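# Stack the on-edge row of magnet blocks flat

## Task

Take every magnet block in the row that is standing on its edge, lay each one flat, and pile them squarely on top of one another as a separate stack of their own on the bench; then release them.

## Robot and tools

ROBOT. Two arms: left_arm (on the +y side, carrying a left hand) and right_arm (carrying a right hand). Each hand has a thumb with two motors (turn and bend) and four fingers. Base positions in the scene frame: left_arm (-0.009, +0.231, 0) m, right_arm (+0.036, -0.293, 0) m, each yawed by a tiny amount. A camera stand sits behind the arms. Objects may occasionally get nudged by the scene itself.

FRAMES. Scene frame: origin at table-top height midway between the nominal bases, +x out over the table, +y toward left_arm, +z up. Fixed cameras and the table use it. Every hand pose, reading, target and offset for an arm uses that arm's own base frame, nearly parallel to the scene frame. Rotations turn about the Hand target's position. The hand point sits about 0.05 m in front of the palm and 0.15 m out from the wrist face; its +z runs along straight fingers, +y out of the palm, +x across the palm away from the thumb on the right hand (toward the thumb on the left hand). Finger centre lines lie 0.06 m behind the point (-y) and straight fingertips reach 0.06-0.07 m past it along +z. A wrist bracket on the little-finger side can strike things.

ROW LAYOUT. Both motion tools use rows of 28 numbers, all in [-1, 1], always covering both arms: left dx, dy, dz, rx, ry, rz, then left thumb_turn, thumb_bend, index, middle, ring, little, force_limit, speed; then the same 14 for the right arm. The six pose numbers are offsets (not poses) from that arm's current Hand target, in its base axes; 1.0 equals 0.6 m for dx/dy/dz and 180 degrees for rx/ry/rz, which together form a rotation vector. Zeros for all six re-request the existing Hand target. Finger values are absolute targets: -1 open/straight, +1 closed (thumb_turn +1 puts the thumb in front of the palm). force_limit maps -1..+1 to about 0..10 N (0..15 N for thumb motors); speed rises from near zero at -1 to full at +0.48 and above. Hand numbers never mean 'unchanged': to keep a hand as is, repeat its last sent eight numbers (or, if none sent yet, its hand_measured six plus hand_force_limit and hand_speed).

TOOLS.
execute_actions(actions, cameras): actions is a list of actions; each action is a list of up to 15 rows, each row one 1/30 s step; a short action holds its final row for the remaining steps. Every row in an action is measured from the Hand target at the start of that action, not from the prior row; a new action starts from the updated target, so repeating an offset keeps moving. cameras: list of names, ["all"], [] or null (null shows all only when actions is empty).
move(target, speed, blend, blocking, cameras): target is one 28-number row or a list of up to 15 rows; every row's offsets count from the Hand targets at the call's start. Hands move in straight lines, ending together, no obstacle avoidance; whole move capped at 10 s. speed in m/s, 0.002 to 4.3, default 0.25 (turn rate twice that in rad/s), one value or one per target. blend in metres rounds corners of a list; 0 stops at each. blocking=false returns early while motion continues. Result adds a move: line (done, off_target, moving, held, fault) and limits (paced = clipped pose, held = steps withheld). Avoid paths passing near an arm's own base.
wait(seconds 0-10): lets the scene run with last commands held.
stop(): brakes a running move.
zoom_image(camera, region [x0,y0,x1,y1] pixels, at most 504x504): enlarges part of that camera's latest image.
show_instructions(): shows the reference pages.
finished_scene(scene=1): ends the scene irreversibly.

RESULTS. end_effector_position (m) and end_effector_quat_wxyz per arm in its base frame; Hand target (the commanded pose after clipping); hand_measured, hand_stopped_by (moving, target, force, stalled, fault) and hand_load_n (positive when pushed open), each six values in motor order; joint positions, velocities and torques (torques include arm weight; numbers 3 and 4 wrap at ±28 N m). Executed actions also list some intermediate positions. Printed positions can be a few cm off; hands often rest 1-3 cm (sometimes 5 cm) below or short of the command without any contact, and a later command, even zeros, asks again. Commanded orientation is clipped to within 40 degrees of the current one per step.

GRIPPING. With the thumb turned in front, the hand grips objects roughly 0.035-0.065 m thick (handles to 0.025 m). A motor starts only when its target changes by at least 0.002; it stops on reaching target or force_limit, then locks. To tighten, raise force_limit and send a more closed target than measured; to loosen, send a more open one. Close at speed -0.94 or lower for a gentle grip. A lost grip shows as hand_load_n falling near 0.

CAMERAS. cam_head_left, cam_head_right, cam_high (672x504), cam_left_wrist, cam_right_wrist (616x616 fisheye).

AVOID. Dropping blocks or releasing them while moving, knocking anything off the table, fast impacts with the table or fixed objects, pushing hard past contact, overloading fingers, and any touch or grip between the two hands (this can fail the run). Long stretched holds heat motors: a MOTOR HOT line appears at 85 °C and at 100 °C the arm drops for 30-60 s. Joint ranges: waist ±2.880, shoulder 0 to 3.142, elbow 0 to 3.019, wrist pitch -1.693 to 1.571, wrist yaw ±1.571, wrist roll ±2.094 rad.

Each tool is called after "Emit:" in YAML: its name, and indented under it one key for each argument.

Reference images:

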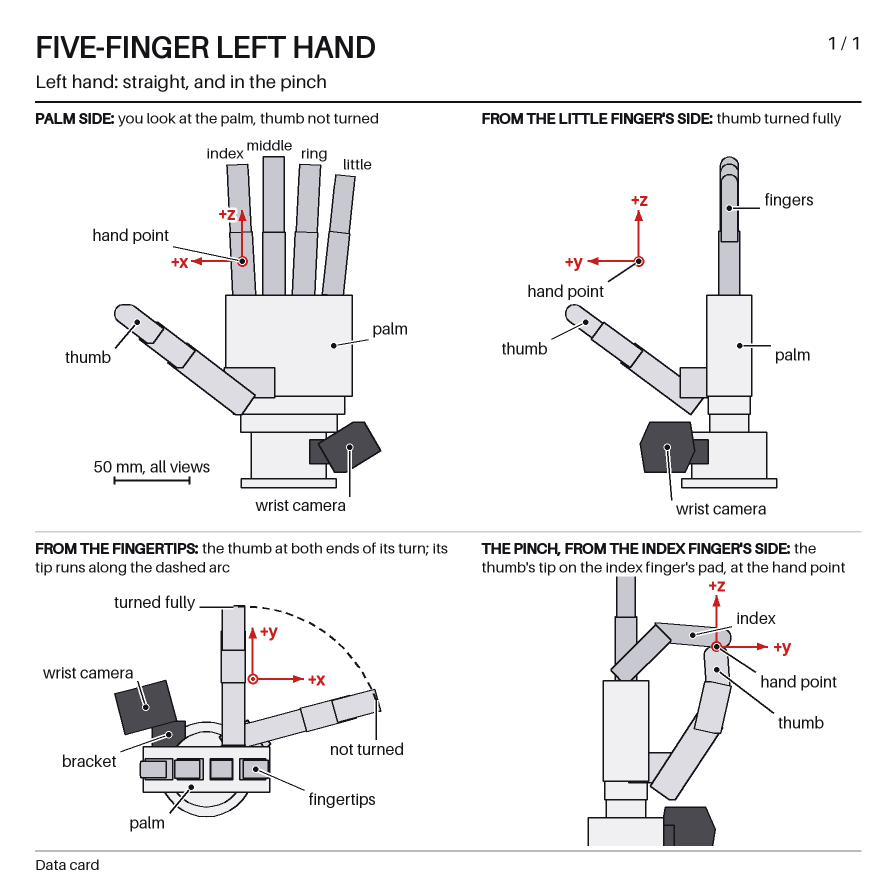

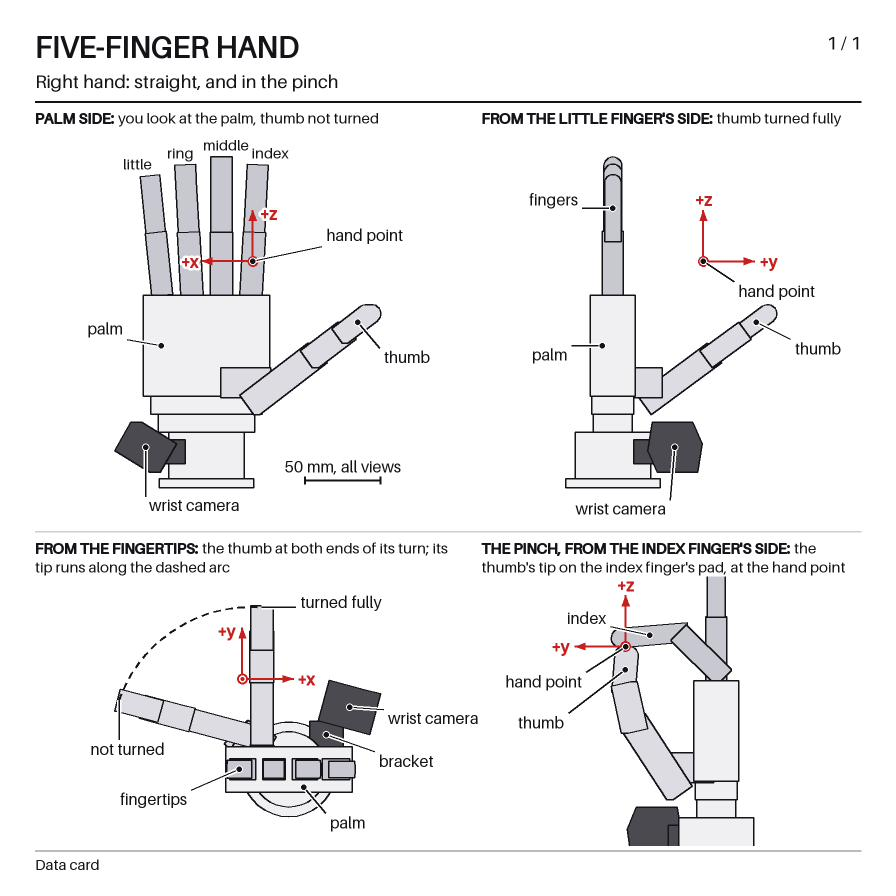

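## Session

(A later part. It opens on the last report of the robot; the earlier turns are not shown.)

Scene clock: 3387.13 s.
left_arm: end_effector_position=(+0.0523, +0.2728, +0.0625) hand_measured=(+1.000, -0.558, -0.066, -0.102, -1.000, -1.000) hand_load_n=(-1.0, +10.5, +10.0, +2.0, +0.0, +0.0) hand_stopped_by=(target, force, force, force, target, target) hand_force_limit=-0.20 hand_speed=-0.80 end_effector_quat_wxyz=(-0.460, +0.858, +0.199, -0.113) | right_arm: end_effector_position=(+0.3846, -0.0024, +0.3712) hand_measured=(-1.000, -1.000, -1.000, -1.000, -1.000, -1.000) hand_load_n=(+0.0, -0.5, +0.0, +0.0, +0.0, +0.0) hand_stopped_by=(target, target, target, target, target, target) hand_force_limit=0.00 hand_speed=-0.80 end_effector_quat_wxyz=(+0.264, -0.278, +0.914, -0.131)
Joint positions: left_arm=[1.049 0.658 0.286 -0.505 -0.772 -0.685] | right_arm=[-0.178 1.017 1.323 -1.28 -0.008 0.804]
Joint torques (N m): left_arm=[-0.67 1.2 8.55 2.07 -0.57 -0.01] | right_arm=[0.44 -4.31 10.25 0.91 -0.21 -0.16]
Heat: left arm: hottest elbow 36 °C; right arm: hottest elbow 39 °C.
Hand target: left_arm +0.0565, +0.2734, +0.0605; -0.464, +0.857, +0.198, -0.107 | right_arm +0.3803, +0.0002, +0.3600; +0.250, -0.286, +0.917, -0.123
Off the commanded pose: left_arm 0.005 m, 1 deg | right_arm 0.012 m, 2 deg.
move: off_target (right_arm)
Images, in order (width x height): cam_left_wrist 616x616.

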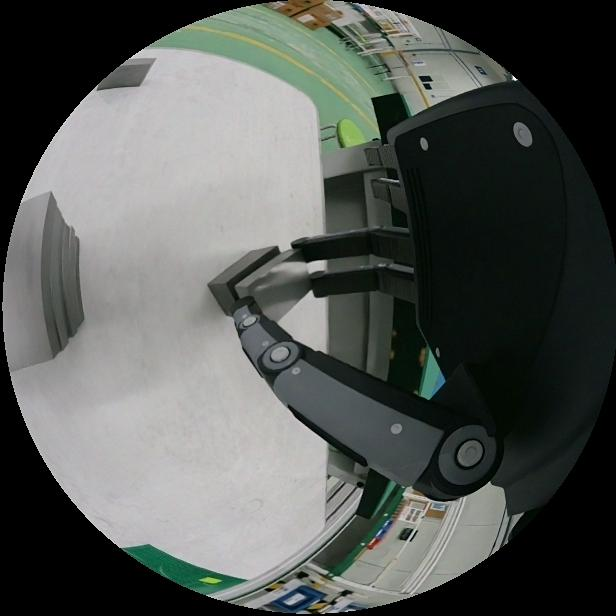

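Emit:
move:
  target:
    - [0.0005, -0.0030, -0.0075, 0, 0, 0, 1, -0.5, 0.05, 0.05, -1, -1, -0.2, -0.8, 0, 0, 0, 0, 0, 0, -1, -1, -1, -1, -1, -1, 0, -0.8]
  speed: 0.04
  cameras: ["cam_left_wrist"]

Emit:
zoom_image:
  camera: "cam_left_wrist"
  region: [205, 230, 315, 320]

Scene clock: 3394.57 s.
left_arm: end_effector_position=(+0.0526, +0.2711, +0.0579) hand_measured=(+1.000, -0.558, -0.066, -0.102, -1.000, -1.000) hand_load_n=(-1.5, +11.0, +10.0, +2.0, +0.0, +0.0) hand_stopped_by=(target, force, force, force, target, target) hand_force_limit=-0.20 hand_speed=-0.80 end_effector_quat_wxyz=(-0.460, +0.858, +0.199, -0.113) | right_arm: end_effector_position=(+0.3846, -0.0024, +0.3712) hand_measured=(-1.000, -1.000, -1.000, -1.000, -1.000, -1.000) hand_load_n=(+0.0, +0.0, +0.0, +0.0, +0.0, +0.0) hand_stopped_by=(target, target, target, target, target, target) hand_force_limit=0.00 hand_speed=-0.80 end_effector_quat_wxyz=(+0.264, -0.278, +0.914, -0.131)
Joint positions: left_arm=[1.042 0.662 0.275 -0.496 -0.777 -0.693] | right_arm=[-0.178 1.017 1.323 -1.28 -0.008 0.804]
Joint torques (N m): left_arm=[-0.62 1.26 8.51 2.17 -0.57 0.06] | right_arm=[0.56 -4.13 10.28 0.94 -0.23 -0.19]
Heat: left arm: hottest elbow 36 °C; right arm: hottest elbow 39 °C.
Hand target: left_arm +0.0568, +0.2716, +0.0559; -0.464, +0.857, +0.198, -0.107 | right_arm +0.3803, +0.0002, +0.3600; +0.250, -0.286, +0.917, -0.123
Off the commanded pose: left_arm 0.005 m, 1 deg | right_arm 0.012 m, 2 deg.
move: off_target (right_arm)
Images, in order (width x height): cam_left_wrist 616x616.

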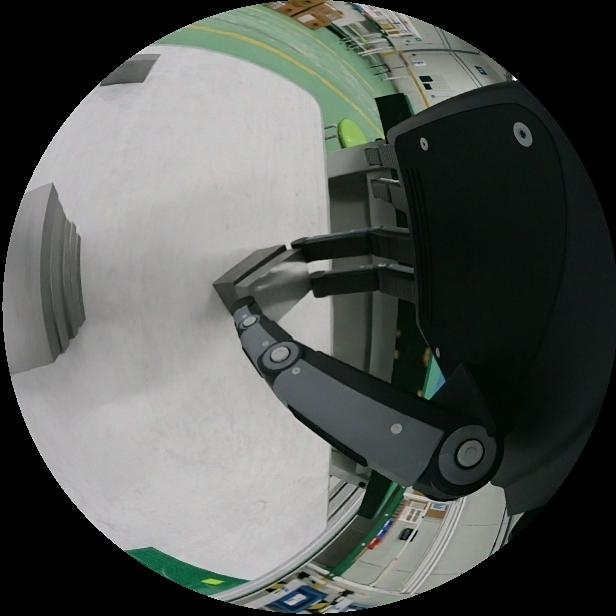

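Scaled by 4.582 from the camera's 616x616 image, which has a finer 880x880 frame.

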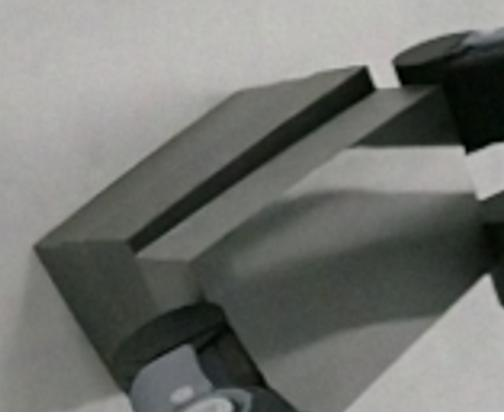

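Emit:
execute_actions:
  actions:
    - [[0, 0, 0, 0, 0, 0, 1, -0.8, -0.4, -0.45, -1, -1, -0.2, -0.75, 0, 0, 0, 0, 0, 0, -1, -1, -1, -1, -1, -1, 0, -0.8]]
    - [[0, 0, 0, 0, 0, 0, 1, -0.8, -0.4, -0.45, -1, -1, -0.2, -0.75, 0, 0, 0, 0, 0, 0, -1, -1, -1, -1, -1, -1, 0, -0.8]]
    - [[0, 0, 0, 0, 0, 0, 1, -0.8, -0.4, -0.45, -1, -1, -0.2, -0.75, 0, 0, 0, 0, 0, 0, -1, -1, -1, -1, -1, -1, 0, -0.8]]
  cameras: ["cam_left_wrist"]

Emit:
zoom_image:
  camera: "cam_left_wrist"
  region: [205, 220, 325, 340]

Scene clock: 3408.67 s.
left_arm: end_effector_position=(+0.0528, +0.2719, +0.0586) hand_measured=(+1.000, -0.800, -0.400, -0.450, -1.000, -1.000) hand_load_n=(+0.0, +0.0, +0.0, +0.0, +0.0, +0.0) hand_stopped_by=(target, target, target, target, target, target) hand_force_limit=-0.20 hand_speed=-0.75 end_effector_quat_wxyz=(-0.462, +0.857, +0.200, -0.112) | right_arm: end_effector_position=(+0.3846, -0.0024, +0.3712) hand_measured=(-1.000, -1.000, -1.000, -1.000, -1.000, -1.000) hand_load_n=(+0.0, +0.0, +0.0, +0.0, +0.0, +0.0) hand_stopped_by=(target, target, target, target, target, target) hand_force_limit=0.00 hand_speed=-0.80 end_effector_quat_wxyz=(+0.264, -0.278, +0.914, -0.131)
Joint positions: left_arm=[1.042 0.662 0.275 -0.492 -0.778 -0.695] | right_arm=[-0.178 1.017 1.323 -1.28 -0.008 0.804]
Joint torques (N m): left_arm=[-0.67 1.32 8.51 2.03 -0.51 0.05] | right_arm=[0.38 -4.25 10.26 0.95 -0.22 -0.14]
Heat: left arm: hottest elbow 35 °C; right arm: hottest elbow 39 °C.
Hand target: left_arm +0.0568, +0.2717, +0.0559; -0.464, +0.857, +0.198, -0.107 | right_arm +0.3803, +0.0002, +0.3600; +0.250, -0.286, +0.917, -0.123
Off the commanded pose: left_arm 0.005 m, 1 deg | right_arm 0.012 m, 2 deg.
Step readings (end_effector_position of left_arm | right_arm):
0: (+0.0526, +0.2711, +0.0580) | (+0.3846, -0.0024, +0.3712)
1: (+0.0526, +0.2711, +0.0580) | (+0.3846, -0.0024, +0.3712)
2: (+0.0526, +0.2711, +0.0580) | (+0.3846, -0.0024, +0.3712)
4: (+0.0526, +0.2712, +0.0580) | (+0.3846, -0.0024, +0.3712)
8: (+0.0527, +0.2718, +0.0585) | (+0.3846, -0.0024, +0.3712)
15: (+0.0527, +0.2719, +0.0586) | (+0.3846, -0.0024, +0.3712)
16: (+0.0527, +0.2719, +0.0586) | (+0.3846, -0.0024, +0.3712)
17: (+0.0527, +0.2719, +0.0586) | (+0.3846, -0.0024, +0.3712)
19: (+0.0528, +0.2719, +0.0586) | (+0.3846, -0.0024, +0.3712)
23: (+0.0528, +0.2719, +0.0586) | (+0.3846, -0.0024, +0.3712)
30: (+0.0528, +0.2719, +0.0586) | (+0.3846, -0.0024, +0.3712)
31: (+0.0528, +0.2719, +0.0586) | (+0.3846, -0.0024, +0.3712)
32: (+0.0528, +0.2719, +0.0586) | (+0.3846, -0.0024, +0.3712)
34: (+0.0528, +0.2719, +0.0586) | (+0.3846, -0.0024, +0.3712)
38: (+0.0528, +0.2719, +0.0586) | (+0.3846, -0.0024, +0.3712)
45: (+0.0528, +0.2719, +0.0586) | (+0.3846, -0.0024, +0.3712)
Images, in order (width x height): cam_left_wrist 616x616.

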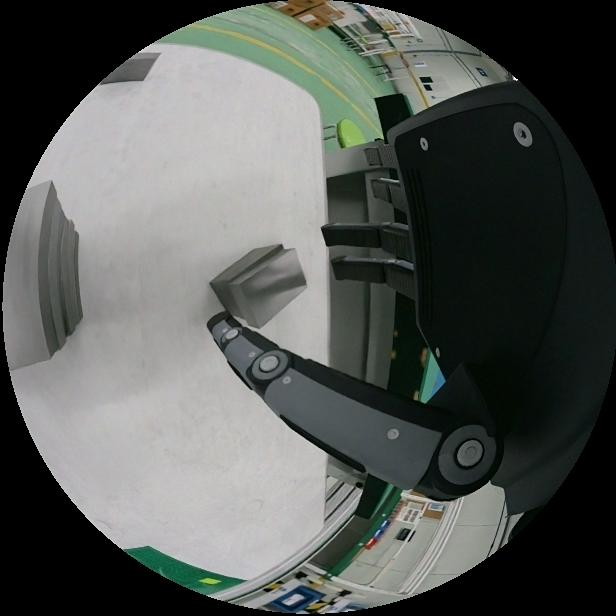

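Scaled by 4.200 from the camera's 616x616 image, which has a finer 880x880 frame.

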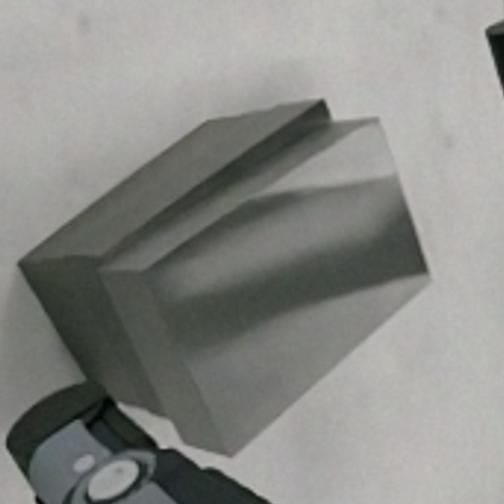

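Emit:
move:
  target:
    - [0.003, 0.025, 0.045, 0, 0, 0, 1, -0.8, -0.4, -0.45, -1, -1, -0.2, -0.75, 0, 0, 0, 0, 0, 0, -1, -1, -1, -1, -1, -1, 0, -0.8]
    - [0.004, 0.06, 0.13, 0, 0, 0, 1, -0.8, -0.4, -0.45, -1, -1, -0.2, -0.75, 0, 0, 0, 0, 0, 0, -1, -1, -1, -1, -1, -1, 0, -0.8]
    - [-0.128, -0.003, 0.24, -0.159, 0.092, -0.2817, 1, -0.8, -0.4, -0.45, -1, -1, -0.2, -0.75, 0, 0, 0, 0, 0, 0, -1, -1, -1, -1, -1, -1, 0, -0.8]
    - [-0.288, -0.1528, 0.2652, -0.3184, 0.184, -0.5633, 1, -1, -1, -1, -1, -1, -0.2, -0.5, 0, 0, 0, 0, 0, 0, -1, -1, -1, -1, -1, -1, 0, -0.8]
  speed: [0.08, 0.12, 0.3, 0.3]
  blend: [0.01, 0.02, 0.04, 0]
  cameras: ["cam_left_wrist"]

Emit:
zoom_image:
  camera: "cam_left_wrist"
  region: [270, 190, 370, 290]

Scene clock: 3450.57 s.
left_arm: end_effector_position=(-0.1097, +0.1662, +0.1943) hand_measured=(+1.000, -1.000, -1.000, -1.000, -1.000, -1.000) hand_load_n=(+0.0, +0.0, +0.0, +0.0, +0.0, +0.0) hand_stopped_by=(target, target, target, target, target, target) hand_force_limit=-0.20 hand_speed=-0.50 end_effector_quat_wxyz=(+0.013, +0.729, -0.684, +0.018) | right_arm: end_effector_position=(+0.3846, -0.0024, +0.3712) hand_measured=(-1.000, -1.000, -1.000, -1.000, -1.000, -1.000) hand_load_n=(+0.0, +0.0, +0.0, +0.0, +0.0, +0.0) hand_stopped_by=(target, target, target, target, target, target) hand_force_limit=0.00 hand_speed=-0.80 end_effector_quat_wxyz=(+0.264, -0.278, +0.914, -0.131)
Joint positions: left_arm=[1.822 0.893 0.875 -1.597 -0.002 1.758] | right_arm=[-0.178 1.017 1.323 -1.28 -0.008 0.804]
Joint torques (N m): left_arm=[1.38 -0.97 13.7 -0.06 0.01 0.18] | right_arm=[0.32 -4.07 10.25 0.99 -0.22 -0.16]
Heat: left arm: hottest elbow 36 °C; right arm: hottest elbow 39 °C.
Hand target: left_arm -0.1160, +0.1800, +0.2152; +0.000, +0.732, -0.682, +0.000 | right_arm +0.3803, +0.0002, +0.3600; +0.250, -0.286, +0.917, -0.123
Off the commanded pose: left_arm 0.026 m, 3 deg | right_arm 0.012 m, 2 deg.
move: off_target (left_arm, right_arm); target 4's new numbers were sent with left_arm's hand 0.026 m and 3 deg from that target
Images, in order (width x height): cam_left_wrist 616x616.

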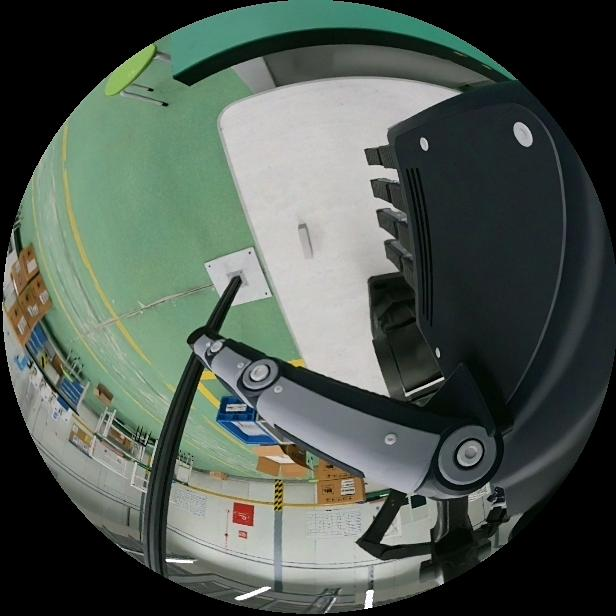

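Scaled by 5.040 from the camera's 616x616 image, which has a finer 880x880 frame.

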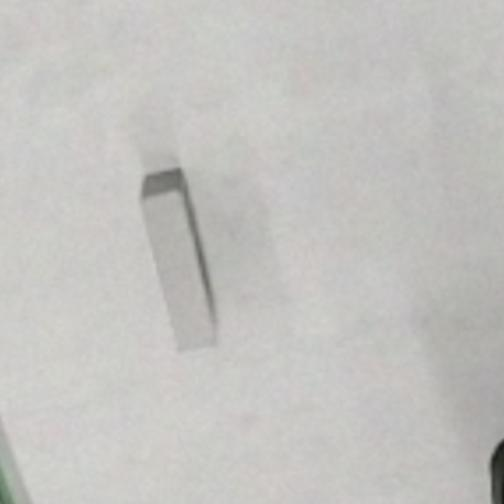

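Emit:
move:
  target:
    - [-0.1083, -0.1142, -0.1417, -0.042, 0, 0, 1, -1, -1, 0.9, 0.9, 0.9, -0.2, -0.3, 0, 0, 0, 0, 0, 0, -1, -1, -1, -1, -1, -1, 0, -0.8]
    - [-0.1083, -0.1142, -0.20, -0.042, 0, 0, 1, -1, -1, 0.9, 0.9, 0.9, -0.2, -0.3, 0, 0, 0, 0, 0, 0, -1, -1, -1, -1, -1, -1, 0, -0.8]
    - [-0.1083, -0.1142, -0.2438, -0.042, 0, 0, 1, -1, -1, 0.9, 0.9, 0.9, -0.2, -0.3, 0, 0, 0, 0, 0, 0, -1, -1, -1, -1, -1, -1, 0, -0.8]
  speed: [0.2, 0.2, 0.08]
  cameras: ["cam_left_wrist"]

Emit:
zoom_image:
  camera: "cam_left_wrist"
  region: [280, 160, 440, 320]

Scene clock: 3466.13 s.
left_arm: end_effector_position=(-0.1803, +0.1139, +0.0729) hand_measured=(+1.000, -1.000, -1.000, +0.900, +0.900, +0.900) hand_load_n=(+0.0, +0.0, +0.0, +0.0, +0.0, +0.5) hand_stopped_by=(target, target, target, target, target, target) hand_force_limit=-0.20 hand_speed=-0.30 end_effector_quat_wxyz=(+0.051, +0.732, -0.678, +0.041) | right_arm: end_effector_position=(+0.3846, -0.0024, +0.3712) hand_measured=(-1.000, -1.000, -1.000, -1.000, -1.000, -1.000) hand_load_n=(+0.0, +0.0, +0.0, +0.0, +0.0, +0.0) hand_stopped_by=(target, target, target, target, target, target) hand_force_limit=0.00 hand_speed=-0.80 end_effector_quat_wxyz=(+0.264, -0.278, +0.914, -0.131)
Joint positions: left_arm=[2.18 0.983 0.581 -1.271 -0.082 2.098] | right_arm=[-0.178 1.017 1.323 -1.28 -0.008 0.804]
Joint torques (N m): left_arm=[0.97 -1.61 7.17 0.53 -0.1 0.17] | right_arm=[0.21 -4.48 10.21 0.95 -0.24 -0.2]
Heat: left arm: hottest elbow 38 °C; right arm: hottest elbow 39 °C.
Hand target: left_arm -0.1810, +0.1115, +0.0688; +0.048, +0.730, -0.680, +0.045 | right_arm +0.3803, +0.0002, +0.3600; +0.250, -0.286, +0.917, -0.123
Off the commanded pose: left_arm 0.005 m, 1 deg | right_arm 0.012 m, 2 deg.
joint sent to its limit (left arm) — joint 6 (wrist roll), upper limit. The joint targets still meet the commanded pose.
move: off_target (right_arm)
Images, in order (width x height): cam_left_wrist 616x616.

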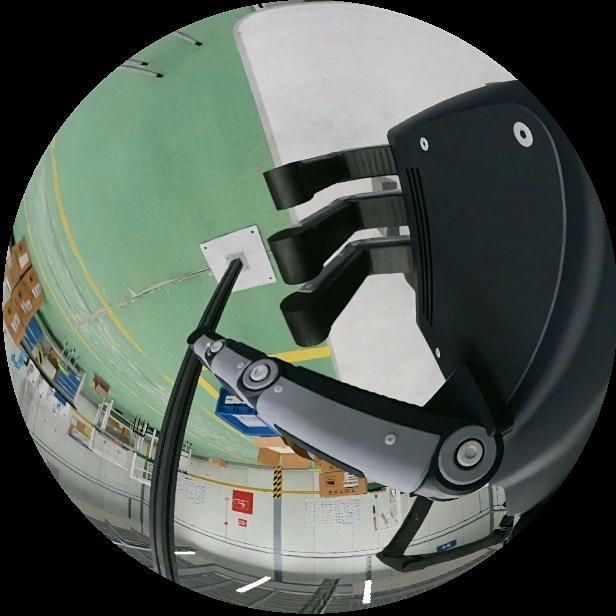

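Scaled by 3.150 from the camera's 616x616 image, which has a finer 880x880 frame.

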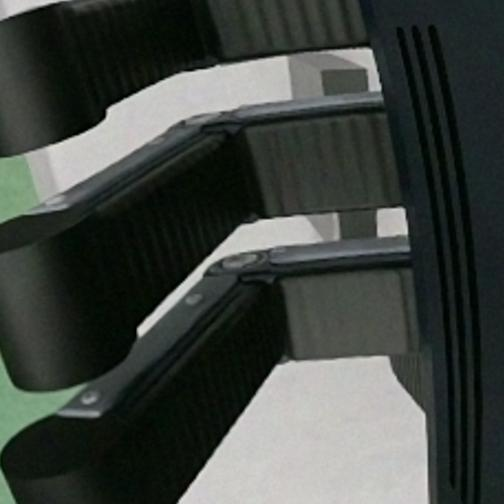

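Emit:
move:
  target:
    - [0.0025, 0.0742, 0.0067, 0.042, 0, 0, 1, -1, -1, 0.9, 0.9, 0.9, -0.2, -0.3, 0, 0, 0, 0, 0, 0, -1, -1, -1, -1, -1, -1, 0, -0.8]
    - [0.001, 0.158, 0.025, 0.084, 0, 0, 1, -1, -1, 0.9, 0.9, 0.9, -0.2, -0.3, 0, 0, 0, 0, 0, 0, -1, -1, -1, -1, -1, -1, 0, -0.8]
  speed: 0.06
  blend: [0.01, 0]

Emit:
move:
  target:
    - [0, 0.01, 0.08, 0.0, 0, 0, 1, -1, -1, 0.9, 0.9, 0.9, -0.2, -0.3, 0, 0, 0, 0, 0, 0, -1, -1, -1, -1, -1, -1, 0, -0.8]
    - [0.0683, 0.0, 0.24, -0.042, 0, 0, 1, -1, -1, -1, -1, -1, -0.2, -0.3, 0, 0, 0, 0, 0, 0, -1, -1, -1, -1, -1, -1, 0, -0.8]
  speed: 0.2
  blend: [0.01, 0]
  cameras: ["cam_left_wrist"]

Emit:
zoom_image:
  camera: "cam_left_wrist"
  region: [230, 170, 380, 320]

Scene clock: 3487.23 s.
left_arm: end_effector_position=(-0.1682, +0.1784, +0.0628) hand_measured=(+1.000, -1.000, -1.000, +0.900, +0.900, +0.900) hand_load_n=(+0.5, +0.0, +0.0, +0.0, +0.0, +0.0) hand_stopped_by=(target, target, target, target, target, target) hand_force_limit=-0.20 hand_speed=-0.30 end_effector_quat_wxyz=(-0.039, +0.733, -0.679, -0.014) | right_arm: end_effector_position=(+0.3846, -0.0024, +0.3712) hand_measured=(-1.000, -1.000, -1.000, -1.000, -1.000, -1.000) hand_load_n=(+0.0, +0.0, +0.0, +0.0, +0.0, +0.0) hand_stopped_by=(target, target, target, target, target, target) hand_force_limit=0.00 hand_speed=-0.80 end_effector_quat_wxyz=(+0.264, -0.278, +0.914, -0.131)
Joint positions: left_arm=[2.104 1.006 0.597 -1.112 0.066 2.025] | right_arm=[-0.178 1.017 1.323 -1.28 -0.008 0.804]
Joint torques (N m): left_arm=[-0.62 -1.9 13.24 1.02 0.04 0.06] | right_arm=[0.44 -4.07 10.29 0.95 -0.21 -0.18]
Heat: left arm: hottest elbow 38 °C; right arm: hottest elbow 39 °C.
Hand target: left_arm -0.1803, +0.2063, +0.0839; -0.048, +0.730, -0.680, -0.045 | right_arm +0.3803, +0.0002, +0.3600; +0.250, -0.286, +0.917, -0.123
Off the commanded pose: left_arm 0.037 m, 4 deg | right_arm 0.012 m, 2 deg.
move: off_target (left_arm, right_arm)

Scene clock: 3490.07 s.
left_arm: end_effector_position=(-0.1375, +0.1926, +0.2097) hand_measured=(+1.000, -1.000, -1.000, -1.000, -1.000, -1.000) hand_load_n=(+0.0, +0.0, +0.0, +0.0, +0.0, +0.0) hand_stopped_by=(target, target, target, target, target, target) hand_force_limit=-0.20 hand_speed=-0.30 end_effector_quat_wxyz=(+0.007, +0.733, -0.680, +0.016) | right_arm: end_effector_position=(+0.3846, -0.0024, +0.3712) hand_measured=(-1.000, -1.000, -1.000, -1.000, -1.000, -1.000) hand_load_n=(+0.0, +0.0, +0.0, +0.0, +0.0, +0.0) hand_stopped_by=(target, target, target, target, target, target) hand_force_limit=0.00 hand_speed=-0.80 end_effector_quat_wxyz=(+0.264, -0.278, +0.914, -0.131)
Joint positions: left_arm=[1.911 0.985 0.968 -1.59 0.002 1.836] | right_arm=[-0.178 1.017 1.323 -1.28 -0.008 0.804]
Joint torques (N m): left_arm=[-0.44 -2.26 13.07 -0.03 -0.08 0.04] | right_arm=[0.21 -4.42 10.29 0.9 -0.21 -0.17]
Heat: left arm: hottest elbow 38 °C; right arm: hottest elbow 39 °C.
Hand target: left_arm -0.1394, +0.2063, +0.2279; +0.000, +0.731, -0.682, +0.000 | right_arm +0.3803, +0.0002, +0.3600; +0.250, -0.286, +0.917, -0.123
Off the commanded pose: left_arm 0.023 m, 2 deg | right_arm 0.012 m, 2 deg.
move: off_target (left_arm, right_arm); target 2's new numbers were sent with left_arm's hand 0.023 m and 2 deg from that target
Images, in order (width x height): cam_left_wrist 616x616.

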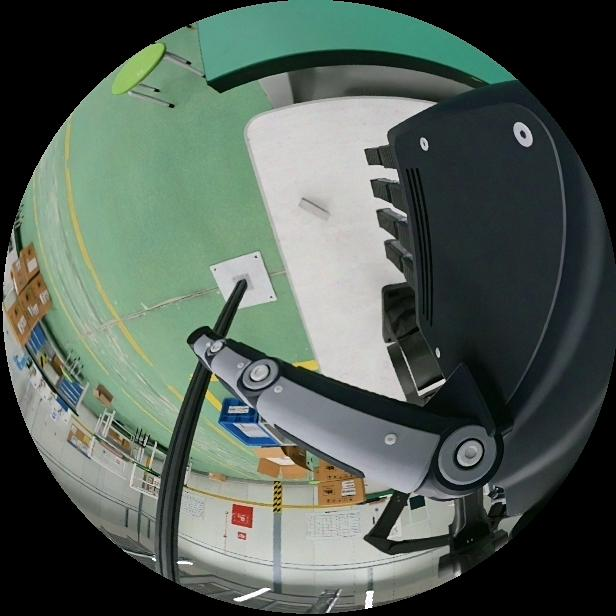

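Scaled by 3.360 from the camera's 616x616 image, which has a finer 880x880 frame.

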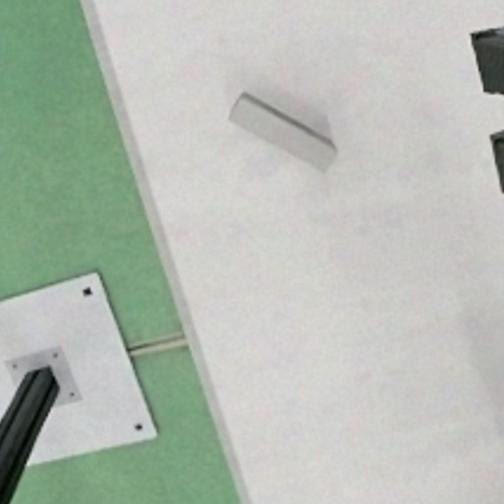

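Emit:
move:
  target:
    - [0.0215, 0.0132, -0.03, 0.3726, -0.1267, 0.6706, 1, -0.7, -0.45, -0.45, -1, -1, -0.1, -0.5, 0, 0, 0, 0, 0, 0, -1, -1, -1, -1, -1, -1, 0, -0.8]
    - [0.0215, 0.0132, -0.2132, 0.3726, -0.1267, 0.6706, 1, -0.7, -0.45, -0.45, -1, -1, -0.1, -0.5, 0, 0, 0, 0, 0, 0, -1, -1, -1, -1, -1, -1, 0, -0.8]
  speed: 0.3
  blend: [0.02, 0]
  cameras: ["cam_left_wrist"]

Emit:
zoom_image:
  camera: "cam_left_wrist"
  region: [180, 240, 280, 340]

Scene clock: 3518.47 s.
left_arm: end_effector_position=(-0.1278, +0.2087, +0.0969) hand_measured=(+1.000, -0.700, -0.450, -0.450, -1.000, -1.000) hand_load_n=(+0.0, +0.0, -0.5, +0.0, +0.0, +0.0) hand_stopped_by=(target, target, target, target, target, target) hand_force_limit=-0.10 hand_speed=-0.50 end_effector_quat_wxyz=(-0.426, +0.805, +0.362, -0.199) | right_arm: end_effector_position=(+0.3846, -0.0024, +0.3712) hand_measured=(-1.000, -1.000, -1.000, -1.000, -1.000, -1.000) hand_load_n=(+0.0, +0.0, +0.0, +0.0, +0.0, -0.5) hand_stopped_by=(target, target, target, target, target, target) hand_force_limit=0.00 hand_speed=-0.80 end_effector_quat_wxyz=(+0.264, -0.278, +0.914, -0.131)
Joint positions: left_arm=[2.034 0.259 0.275 -0.646 -0.326 -0.215] | right_arm=[-0.178 1.017 1.323 -1.28 -0.008 0.804]
Joint torques (N m): left_arm=[-0.62 3.78 10.29 2.48 -0.24 0.02] | right_arm=[0.38 -4.25 10.21 0.9 -0.22 -0.19]
Heat: left arm: hottest elbow 41 °C; right arm: hottest elbow 39 °C.
Hand target: left_arm -0.1265, +0.2142, +0.1000; -0.433, +0.803, +0.360, -0.195 | right_arm +0.3803, +0.0002, +0.3600; +0.250, -0.286, +0.917, -0.123
Off the commanded pose: left_arm 0.006 m, 1 deg | right_arm 0.012 m, 2 deg.
move: off_target (right_arm)
Images, in order (width x height): cam_left_wrist 616x616.

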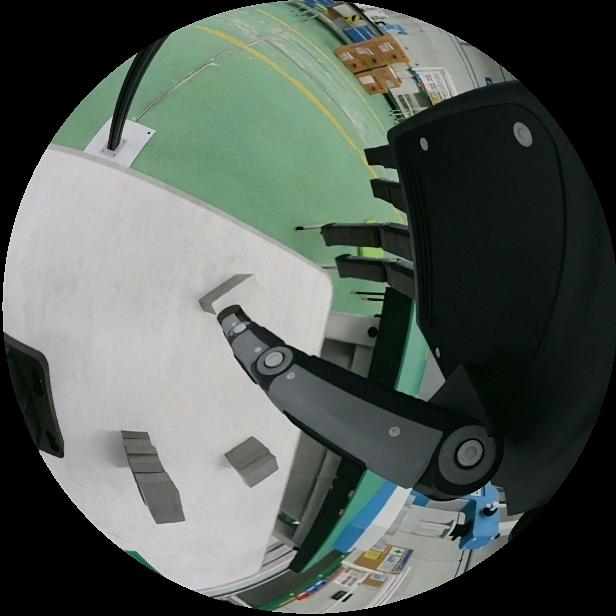

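Scaled by 5.040 from the camera's 616x616 image, which has a finer 880x880 frame.

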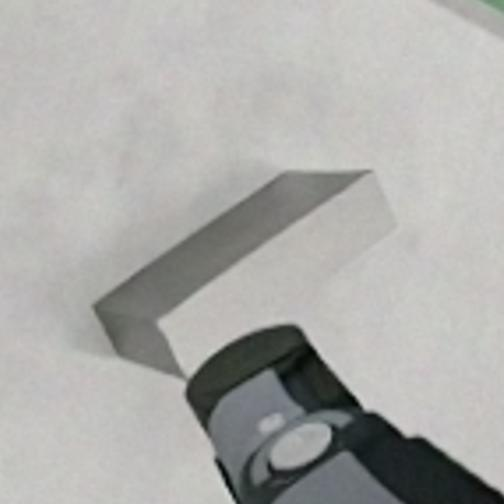

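Emit:
move:
  target:
    - [0.0033, -0.0003, -0.1250, 0, 0, 0, 1, -0.68, -0.5, -0.45, -1, -1, -0.1, -0.5, 0, 0, 0, 0, 0, 0, -1, -1, -1, -1, -1, -1, 0, -0.8]
  speed: 0.1
  cameras: ["cam_left_wrist"]

Emit:
zoom_image:
  camera: "cam_left_wrist"
  region: [220, 250, 350, 350]

Scene clock: 3544.00 s.
left_arm: end_effector_position=(-0.1272, +0.2117, +0.0283) hand_measured=(+1.000, -0.680, -0.500, -0.450, -1.000, -1.000) hand_load_n=(+0.0, +0.0, +0.0, +0.0, +0.0, +0.0) hand_stopped_by=(target, target, target, target, target, target) hand_force_limit=-0.10 hand_speed=-0.50 end_effector_quat_wxyz=(-0.432, +0.802, +0.361, -0.199) | right_arm: end_effector_position=(+0.3846, -0.0024, +0.3712) hand_measured=(-1.000, -1.000, -1.000, -1.000, -1.000, -1.000) hand_load_n=(+0.0, +0.0, +0.0, +0.0, +0.0, +0.0) hand_stopped_by=(target, target, target, target, target, target) hand_force_limit=0.00 hand_speed=-0.80 end_effector_quat_wxyz=(+0.264, -0.278, +0.914, -0.131)
Joint positions: left_arm=[2.018 0.31 0.093 -0.403 -0.339 -0.224] | right_arm=[-0.178 1.017 1.323 -1.28 -0.008 0.804]
Joint torques (N m): left_arm=[-0.62 3.9 9.28 2.56 -0.23 0.05] | right_arm=[0.38 -4.19 10.21 0.96 -0.21 -0.16]
Heat: left arm: hottest elbow 39 °C; right arm: hottest elbow 39 °C.
Hand target: left_arm -0.1245, +0.2141, +0.0251; -0.434, +0.803, +0.359, -0.195 | right_arm +0.3803, +0.0002, +0.3600; +0.250, -0.286, +0.917, -0.123
Off the commanded pose: left_arm 0.005 m, 1 deg | right_arm 0.012 m, 2 deg.
move: off_target (right_arm)
Images, in order (width x height): cam_left_wrist 616x616.

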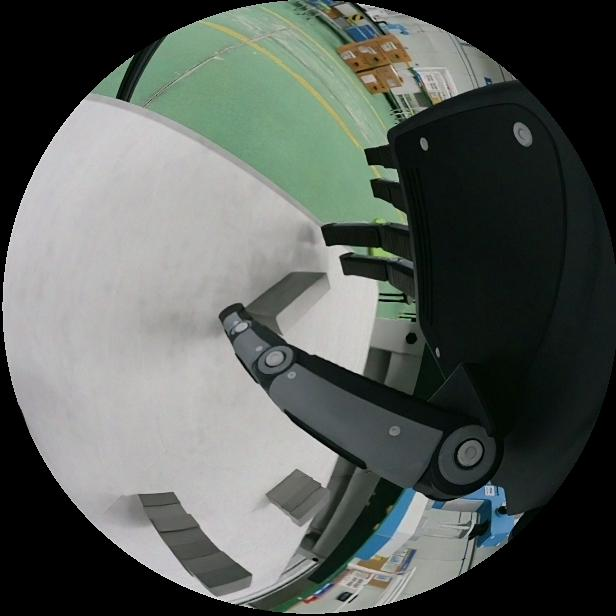

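Scaled by 3.877 from the camera's 616x616 image, which has a finer 880x880 frame.

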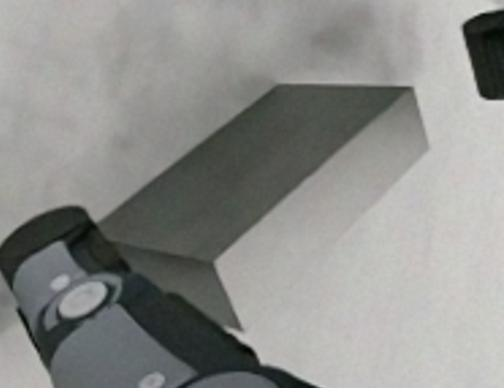

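Emit:
execute_actions:
  actions:
    - [[0.003, 0, -0.004, 0, 0, 0, 1, -0.48, 0.1, -0.45, -1, -1, -0.1, -0.8, 0, 0, 0, 0, 0, 0, -1, -1, -1, -1, -1, -1, 0, -0.8]]
    - [[0, 0, 0, 0, 0, 0, 1, -0.48, 0.1, -0.45, -1, -1, -0.1, -0.8, 0, 0, 0, 0, 0, 0, -1, -1, -1, -1, -1, -1, 0, -0.8]]
    - [[0, 0, 0, 0, 0, 0, 1, -0.48, 0.1, -0.45, -1, -1, -0.1, -0.8, 0, 0, 0, 0, 0, 0, -1, -1, -1, -1, -1, -1, 0, -0.8]]
    - [[0, 0, 0, 0, 0, 0, 1, -0.48, 0.1, -0.45, -1, -1, -0.1, -0.8, 0, 0, 0, 0, 0, 0, -1, -1, -1, -1, -1, -1, 0, -0.8]]
  cameras: ["cam_left_wrist"]

Emit:
zoom_image:
  camera: "cam_left_wrist"
  region: [220, 230, 350, 350]

Scene clock: 3566.90 s.
left_arm: end_effector_position=(-0.1258, +0.2128, +0.0287) hand_measured=(+1.000, -0.488, -0.116, -0.450, -1.000, -1.000) hand_load_n=(-1.0, +9.5, +11.5, +0.0, +0.0, +0.0) hand_stopped_by=(target, force, force, target, target, target) hand_force_limit=-0.10 hand_speed=-0.80 end_effector_quat_wxyz=(-0.433, +0.802, +0.361, -0.199) | right_arm: end_effector_position=(+0.3846, -0.0024, +0.3712) hand_measured=(-1.000, -1.000, -1.000, -1.000, -1.000, -1.000) hand_load_n=(-0.5, +0.0, +0.0, +0.0, +0.0, +0.0) hand_stopped_by=(target, target, target, target, target, target) hand_force_limit=0.00 hand_speed=-0.80 end_effector_quat_wxyz=(+0.264, -0.278, +0.914, -0.131)
Joint positions: left_arm=[2.004 0.31 0.093 -0.403 -0.35 -0.233] | right_arm=[-0.178 1.017 1.323 -1.28 -0.008 0.804]
Joint torques (N m): left_arm=[-0.67 3.72 8.8 2.55 -0.24 0.04] | right_arm=[0.5 -4.31 10.25 0.88 -0.2 -0.17]
Heat: left arm: hottest elbow 39 °C; right arm: hottest elbow 39 °C.
Hand target: left_arm -0.1227, +0.2141, +0.0227; -0.434, +0.803, +0.360, -0.195 | right_arm +0.3803, +0.0002, +0.3600; +0.250, -0.286, +0.917, -0.123
Off the commanded pose: left_arm 0.007 m, 1 deg | right_arm 0.012 m, 2 deg.
Step readings (end_effector_position of left_arm | right_arm):
0: (-0.1272, +0.2117, +0.0283) | (+0.3846, -0.0024, +0.3712)
1: (-0.1276, +0.2115, +0.0284) | (+0.3846, -0.0024, +0.3712)
2: (-0.1277, +0.2114, +0.0285) | (+0.3846, -0.0024, +0.3712)
4: (-0.1266, +0.2122, +0.0286) | (+0.3846, -0.0024, +0.3712)
8: (-0.1258, +0.2128, +0.0287) | (+0.3846, -0.0024, +0.3712)
15: (-0.1258, +0.2128, +0.0287) | (+0.3846, -0.0024, +0.3712)
16: (-0.1258, +0.2128, +0.0287) | (+0.3846, -0.0024, +0.3712)
17: (-0.1258, +0.2128, +0.0287) | (+0.3846, -0.0024, +0.3712)
19: (-0.1258, +0.2128, +0.0287) | (+0.3846, -0.0024, +0.3712)
23: (-0.1258, +0.2128, +0.0287) | (+0.3846, -0.0024, +0.3712)
30: (-0.1258, +0.2128, +0.0287) | (+0.3846, -0.0024, +0.3712)
31: (-0.1258, +0.2128, +0.0287) | (+0.3846, -0.0024, +0.3712)
32: (-0.1258, +0.2128, +0.0287) | (+0.3846, -0.0024, +0.3712)
34: (-0.1258, +0.2128, +0.0287) | (+0.3846, -0.0024, +0.3712)
38: (-0.1258, +0.2128, +0.0287) | (+0.3846, -0.0024, +0.3712)
45: (-0.1258, +0.2128, +0.0287) | (+0.3846, -0.0024, +0.3712)
46: (-0.1258, +0.2128, +0.0287) | (+0.3846, -0.0024, +0.3712)
47: (-0.1258, +0.2128, +0.0287) | (+0.3846, -0.0024, +0.3712)
49: (-0.1258, +0.2128, +0.0287) | (+0.3846, -0.0024, +0.3712)
53: (-0.1258, +0.2128, +0.0287) | (+0.3846, -0.0024, +0.3712)
60: (-0.1258, +0.2128, +0.0287) | (+0.3846, -0.0024, +0.3712)
Images, in order (width x height): cam_left_wrist 616x616.

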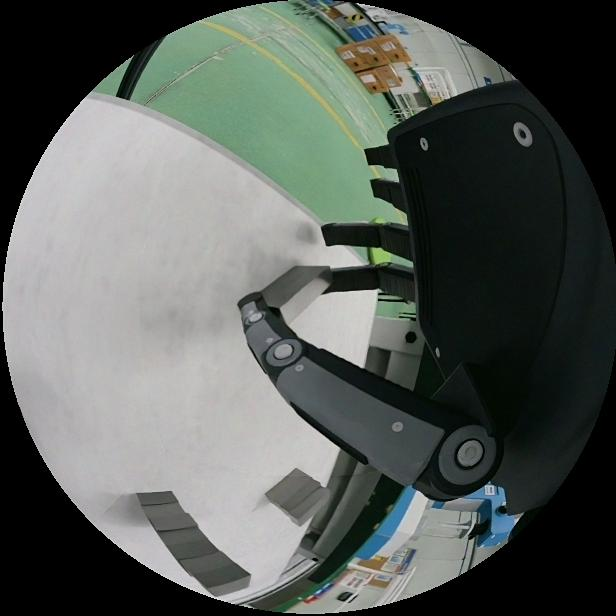

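Scaled by 3.877 from the camera's 616x616 image, which has a finer 880x880 frame.

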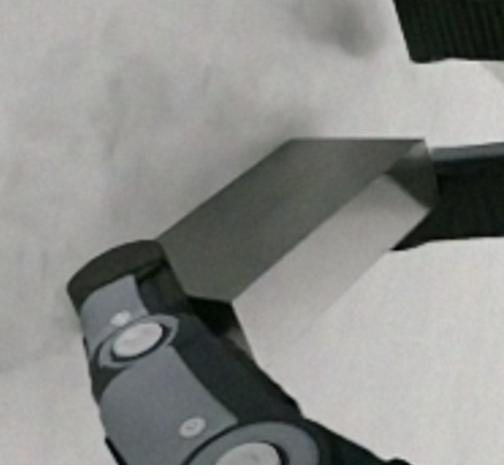

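Emit:
move:
  target:
    - [0, 0.025, 0.115, 0, 0, 0, 1, -0.48, 0.1, -0.45, -1, -1, -0.1, -0.8, 0, 0, 0, 0, 0, 0, -1, -1, -1, -1, -1, -1, 0, -0.8]
    - [0.171, 0.1015, 0.2705, -0.0699, 0.0863, -0.0485, 1, -0.48, 0.1, -0.45, -1, -1, -0.1, -0.8, 0, 0, 0, 0, 0, 0, -1, -1, -1, -1, -1, -1, 0, -0.8]
    - [0.4175, 0.1098, 0.1955, -0.1398, 0.1726, -0.097, 1, -0.48, 0.1, -0.45, -1, -1, -0.1, -0.8, 0, 0, 0, 0, 0, 0, -1, -1, -1, -1, -1, -1, 0, -0.8]
    - [0.4175, 0.1098, 0.0288, -0.1398, 0.1726, -0.097, 1, -0.48, 0.1, -0.45, -1, -1, -0.1, -0.8, 0, 0, 0, 0, 0, 0, -1, -1, -1, -1, -1, -1, 0, -0.8]
  speed: [0.1, 0.17, 0.17, 0.12]
  blend: [0.02, 0.04, 0.02, 0]
  cameras: ["cam_left_wrist"]

Emit:
zoom_image:
  camera: "cam_left_wrist"
  region: [190, 160, 350, 320]

Scene clock: 3584.77 s.
left_arm: end_effector_position=(+0.1264, +0.2816, +0.0415) hand_measured=(+1.000, -0.488, -0.116, -0.450, -1.000, -1.000) hand_load_n=(-0.5, +10.0, +11.0, +0.0, +0.0, +0.0) hand_stopped_by=(target, force, force, target, target, target) hand_force_limit=-0.10 hand_speed=-0.80 end_effector_quat_wxyz=(-0.351, +0.841, +0.061, -0.408) | right_arm: end_effector_position=(+0.3846, -0.0024, +0.3712) hand_measured=(-1.000, -1.000, -1.000, -1.000, -1.000, -1.000) hand_load_n=(+0.0, +0.0, +0.0, +0.0, +0.0, +0.0) hand_stopped_by=(target, target, target, target, target, target) hand_force_limit=0.00 hand_speed=-0.80 end_effector_quat_wxyz=(+0.264, -0.278, +0.914, -0.131)
Joint positions: left_arm=[0.682 1.572 0.815 -1.304 -1.074 -1.328] | right_arm=[-0.178 1.017 1.323 -1.28 -0.008 0.804]
Joint torques (N m): left_arm=[-0.26 -8.12 5 -0.21 -0.73 0.1] | right_arm=[0.44 -4.37 10.24 0.96 -0.2 -0.18]
Heat: left arm: hottest elbow 39 °C; right arm: hottest elbow 39 °C.
Hand target: left_arm +0.1278, +0.2798, +0.0398; -0.354, +0.840, +0.058, -0.406 | right_arm +0.3803, +0.0002, +0.3600; +0.250, -0.286, +0.917, -0.123
Off the commanded pose: left_arm 0.003 m, 1 deg | right_arm 0.012 m, 2 deg.
move: off_target (right_arm)
Images, in order (width x height): cam_left_wrist 616x616.

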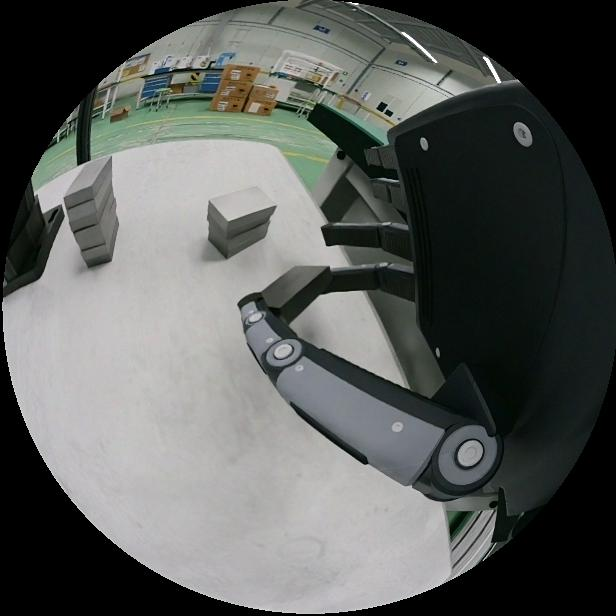

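Scaled by 3.150 from the camera's 616x616 image, which has a finer 880x880 frame.

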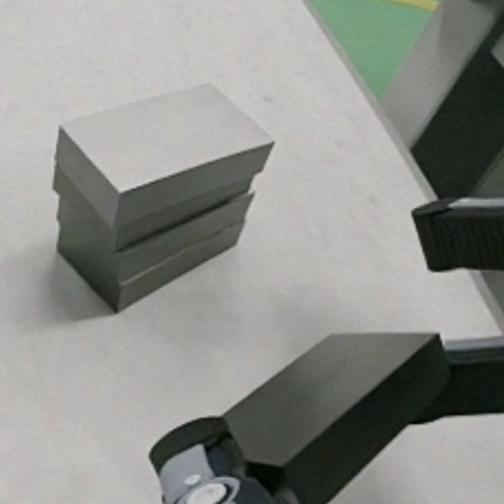

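Emit:
move:
  target:
    - [0, 0, -0.0345, 0, 0, 0, 1, -0.48, 0.1, -0.45, -1, -1, -0.1, -0.8, 0, 0, 0, 0, 0, 0, -1, -1, -1, -1, -1, -1, 0, -0.8]
    - [0, 0, -0.0392, 0, 0, 0, 1, -0.48, 0.1, -0.45, -1, -1, -0.1, -0.8, 0, 0, 0, 0, 0, 0, -1, -1, -1, -1, -1, -1, 0, -0.8]
  speed: [0.06, 0.03]
  cameras: ["cam_left_wrist"]

Emit:
zoom_image:
  camera: "cam_left_wrist"
  region: [220, 240, 350, 370]

Scene clock: 3597.80 s.
left_arm: end_effector_position=(+0.1288, +0.2835, +0.0208) hand_measured=(+1.000, -0.488, -0.116, -0.450, -1.000, -1.000) hand_load_n=(-0.5, +10.0, +11.5, +0.0, -0.5, +0.0) hand_stopped_by=(target, force, force, target, target, target) hand_force_limit=-0.10 hand_speed=-0.80 end_effector_quat_wxyz=(-0.354, +0.841, +0.064, -0.404) | right_arm: end_effector_position=(+0.3846, -0.0024, +0.3712) hand_measured=(-1.000, -1.000, -1.000, -1.000, -1.000, -1.000) hand_load_n=(-0.5, +0.0, +0.0, +0.0, +0.0, +0.0) hand_stopped_by=(target, target, target, target, target, target) hand_force_limit=0.00 hand_speed=-0.80 end_effector_quat_wxyz=(+0.264, -0.278, +0.914, -0.131)
Joint positions: left_arm=[0.682 1.616 0.799 -1.231 -1.074 -1.328] | right_arm=[-0.178 1.017 1.323 -1.28 -0.008 0.804]
Joint torques (N m): left_arm=[-0.32 -8.12 4.34 -0.17 -0.73 0.1] | right_arm=[0.38 -4.19 10.26 0.87 -0.23 -0.18]
Heat: left arm: hottest elbow 37 °C; right arm: hottest elbow 39 °C.
Hand target: left_arm +0.1278, +0.2798, +0.0163; -0.355, +0.840, +0.058, -0.406 | right_arm +0.3803, +0.0002, +0.3600; +0.250, -0.286, +0.917, -0.123
Off the commanded pose: left_arm 0.006 m, 1 deg | right_arm 0.012 m, 2 deg.
move: off_target (right_arm)
Images, in order (width x height): cam_left_wrist 616x616.

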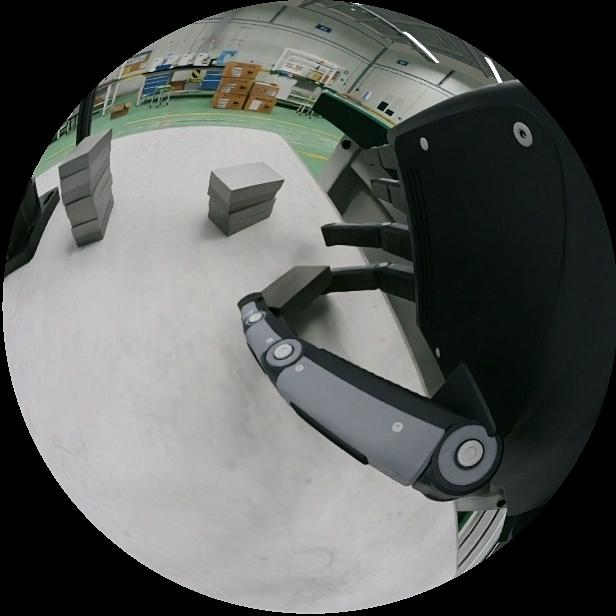

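Scaled by 3.877 from the camera's 616x616 image, which has a finer 880x880 frame.

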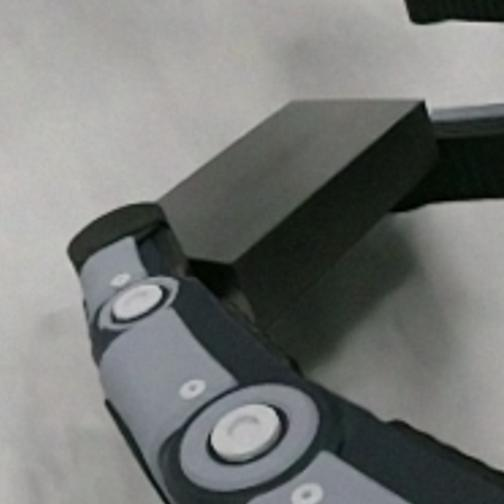

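Emit:
execute_actions:
  actions:
    - [[0, 0, 0, 0, 0, 0, 1, -0.68, -0.35, -0.45, -1, -1, -0.1, -0.7, 0, 0, 0, 0, 0, 0, -1, -1, -1, -1, -1, -1, 0, -0.8]]
    - [[0, 0, 0, 0, 0, 0, 1, -0.68, -0.35, -0.45, -1, -1, -0.1, -0.7, 0, 0, 0, 0, 0, 0, -1, -1, -1, -1, -1, -1, 0, -0.8]]
    - [[0, 0, 0, 0, 0, 0, 1, -0.68, -0.35, -0.45, -1, -1, -0.1, -0.7, 0, 0, 0, 0, 0, 0, -1, -1, -1, -1, -1, -1, 0, -0.8]]
  cameras: ["cam_left_wrist"]

Scene clock: 3604.80 s.
left_arm: end_effector_position=(+0.1287, +0.2836, +0.0209) hand_measured=(+1.000, -0.680, -0.350, -0.450, -1.000, -1.000) hand_load_n=(+0.5, +0.0, +0.0, +0.0, +0.0, +0.0) hand_stopped_by=(target, target, target, target, target, target) hand_force_limit=-0.10 hand_speed=-0.70 end_effector_quat_wxyz=(-0.354, +0.841, +0.064, -0.404) | right_arm: end_effector_position=(+0.3846, -0.0024, +0.3712) hand_measured=(-1.000, -1.000, -1.000, -1.000, -1.000, -1.000) hand_load_n=(-0.5, +0.0, +0.0, +0.0, +0.0, +0.0) hand_stopped_by=(target, target, target, target, target, target) hand_force_limit=0.00 hand_speed=-0.80 end_effector_quat_wxyz=(+0.264, -0.278, +0.914, -0.131)
Joint positions: left_arm=[0.682 1.616 0.799 -1.231 -1.075 -1.328] | right_arm=[-0.178 1.017 1.323 -1.28 -0.008 0.804]
Joint torques (N m): left_arm=[-0.32 -8.06 4.37 -0.2 -0.71 0.1] | right_arm=[0.5 -4.48 10.29 0.98 -0.24 -0.16]
Heat: left arm: hottest elbow 36 °C; right arm: hottest elbow 39 °C.
Hand target: left_arm +0.1278, +0.2798, +0.0163; -0.354, +0.840, +0.058, -0.406 | right_arm +0.3803, +0.0002, +0.3600; +0.250, -0.286, +0.917, -0.123
Off the commanded pose: left_arm 0.006 m, 1 deg | right_arm 0.012 m, 2 deg.
Step readings (end_effector_position of left_arm | right_arm):
0: (+0.1288, +0.2835, +0.0208) | (+0.3846, -0.0024, +0.3712)
1: (+0.1288, +0.2835, +0.0208) | (+0.3846, -0.0024, +0.3712)
2: (+0.1288, +0.2835, +0.0208) | (+0.3846, -0.0024, +0.3712)
4: (+0.1287, +0.2835, +0.0208) | (+0.3846, -0.0024, +0.3712)
8: (+0.1287, +0.2836, +0.0209) | (+0.3846, -0.0024, +0.3712)
15: (+0.1287, +0.2836, +0.0209) | (+0.3846, -0.0024, +0.3712)
16: (+0.1287, +0.2836, +0.0209) | (+0.3846, -0.0024, +0.3712)
17: (+0.1287, +0.2836, +0.0209) | (+0.3846, -0.0024, +0.3712)
19: (+0.1287, +0.2836, +0.0209) | (+0.3846, -0.0024, +0.3712)
23: (+0.1287, +0.2836, +0.0209) | (+0.3846, -0.0024, +0.3712)
30: (+0.1287, +0.2836, +0.0209) | (+0.3846, -0.0024, +0.3712)
31: (+0.1287, +0.2836, +0.0209) | (+0.3846, -0.0024, +0.3712)
32: (+0.1287, +0.2836, +0.0209) | (+0.3846, -0.0024, +0.3712)
34: (+0.1287, +0.2836, +0.0209) | (+0.3846, -0.0024, +0.3712)
38: (+0.1287, +0.2836, +0.0209) | (+0.3846, -0.0024, +0.3712)
45: (+0.1287, +0.2836, +0.0209) | (+0.3846, -0.0024, +0.3712)
Images, in order (width x height): cam_left_wrist 616x616.

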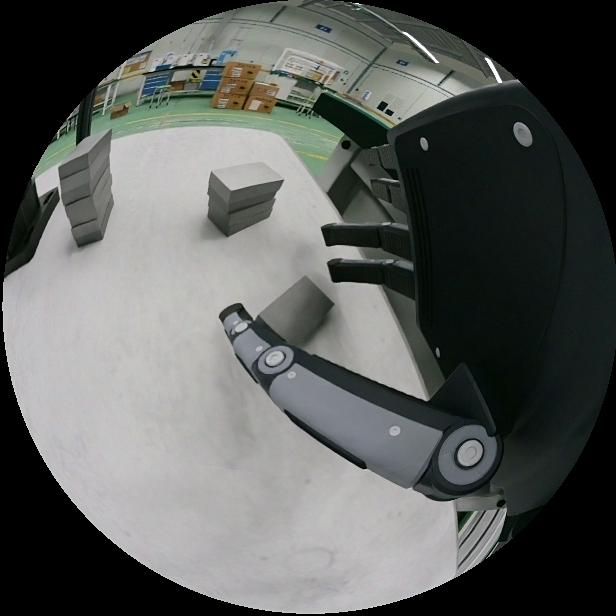

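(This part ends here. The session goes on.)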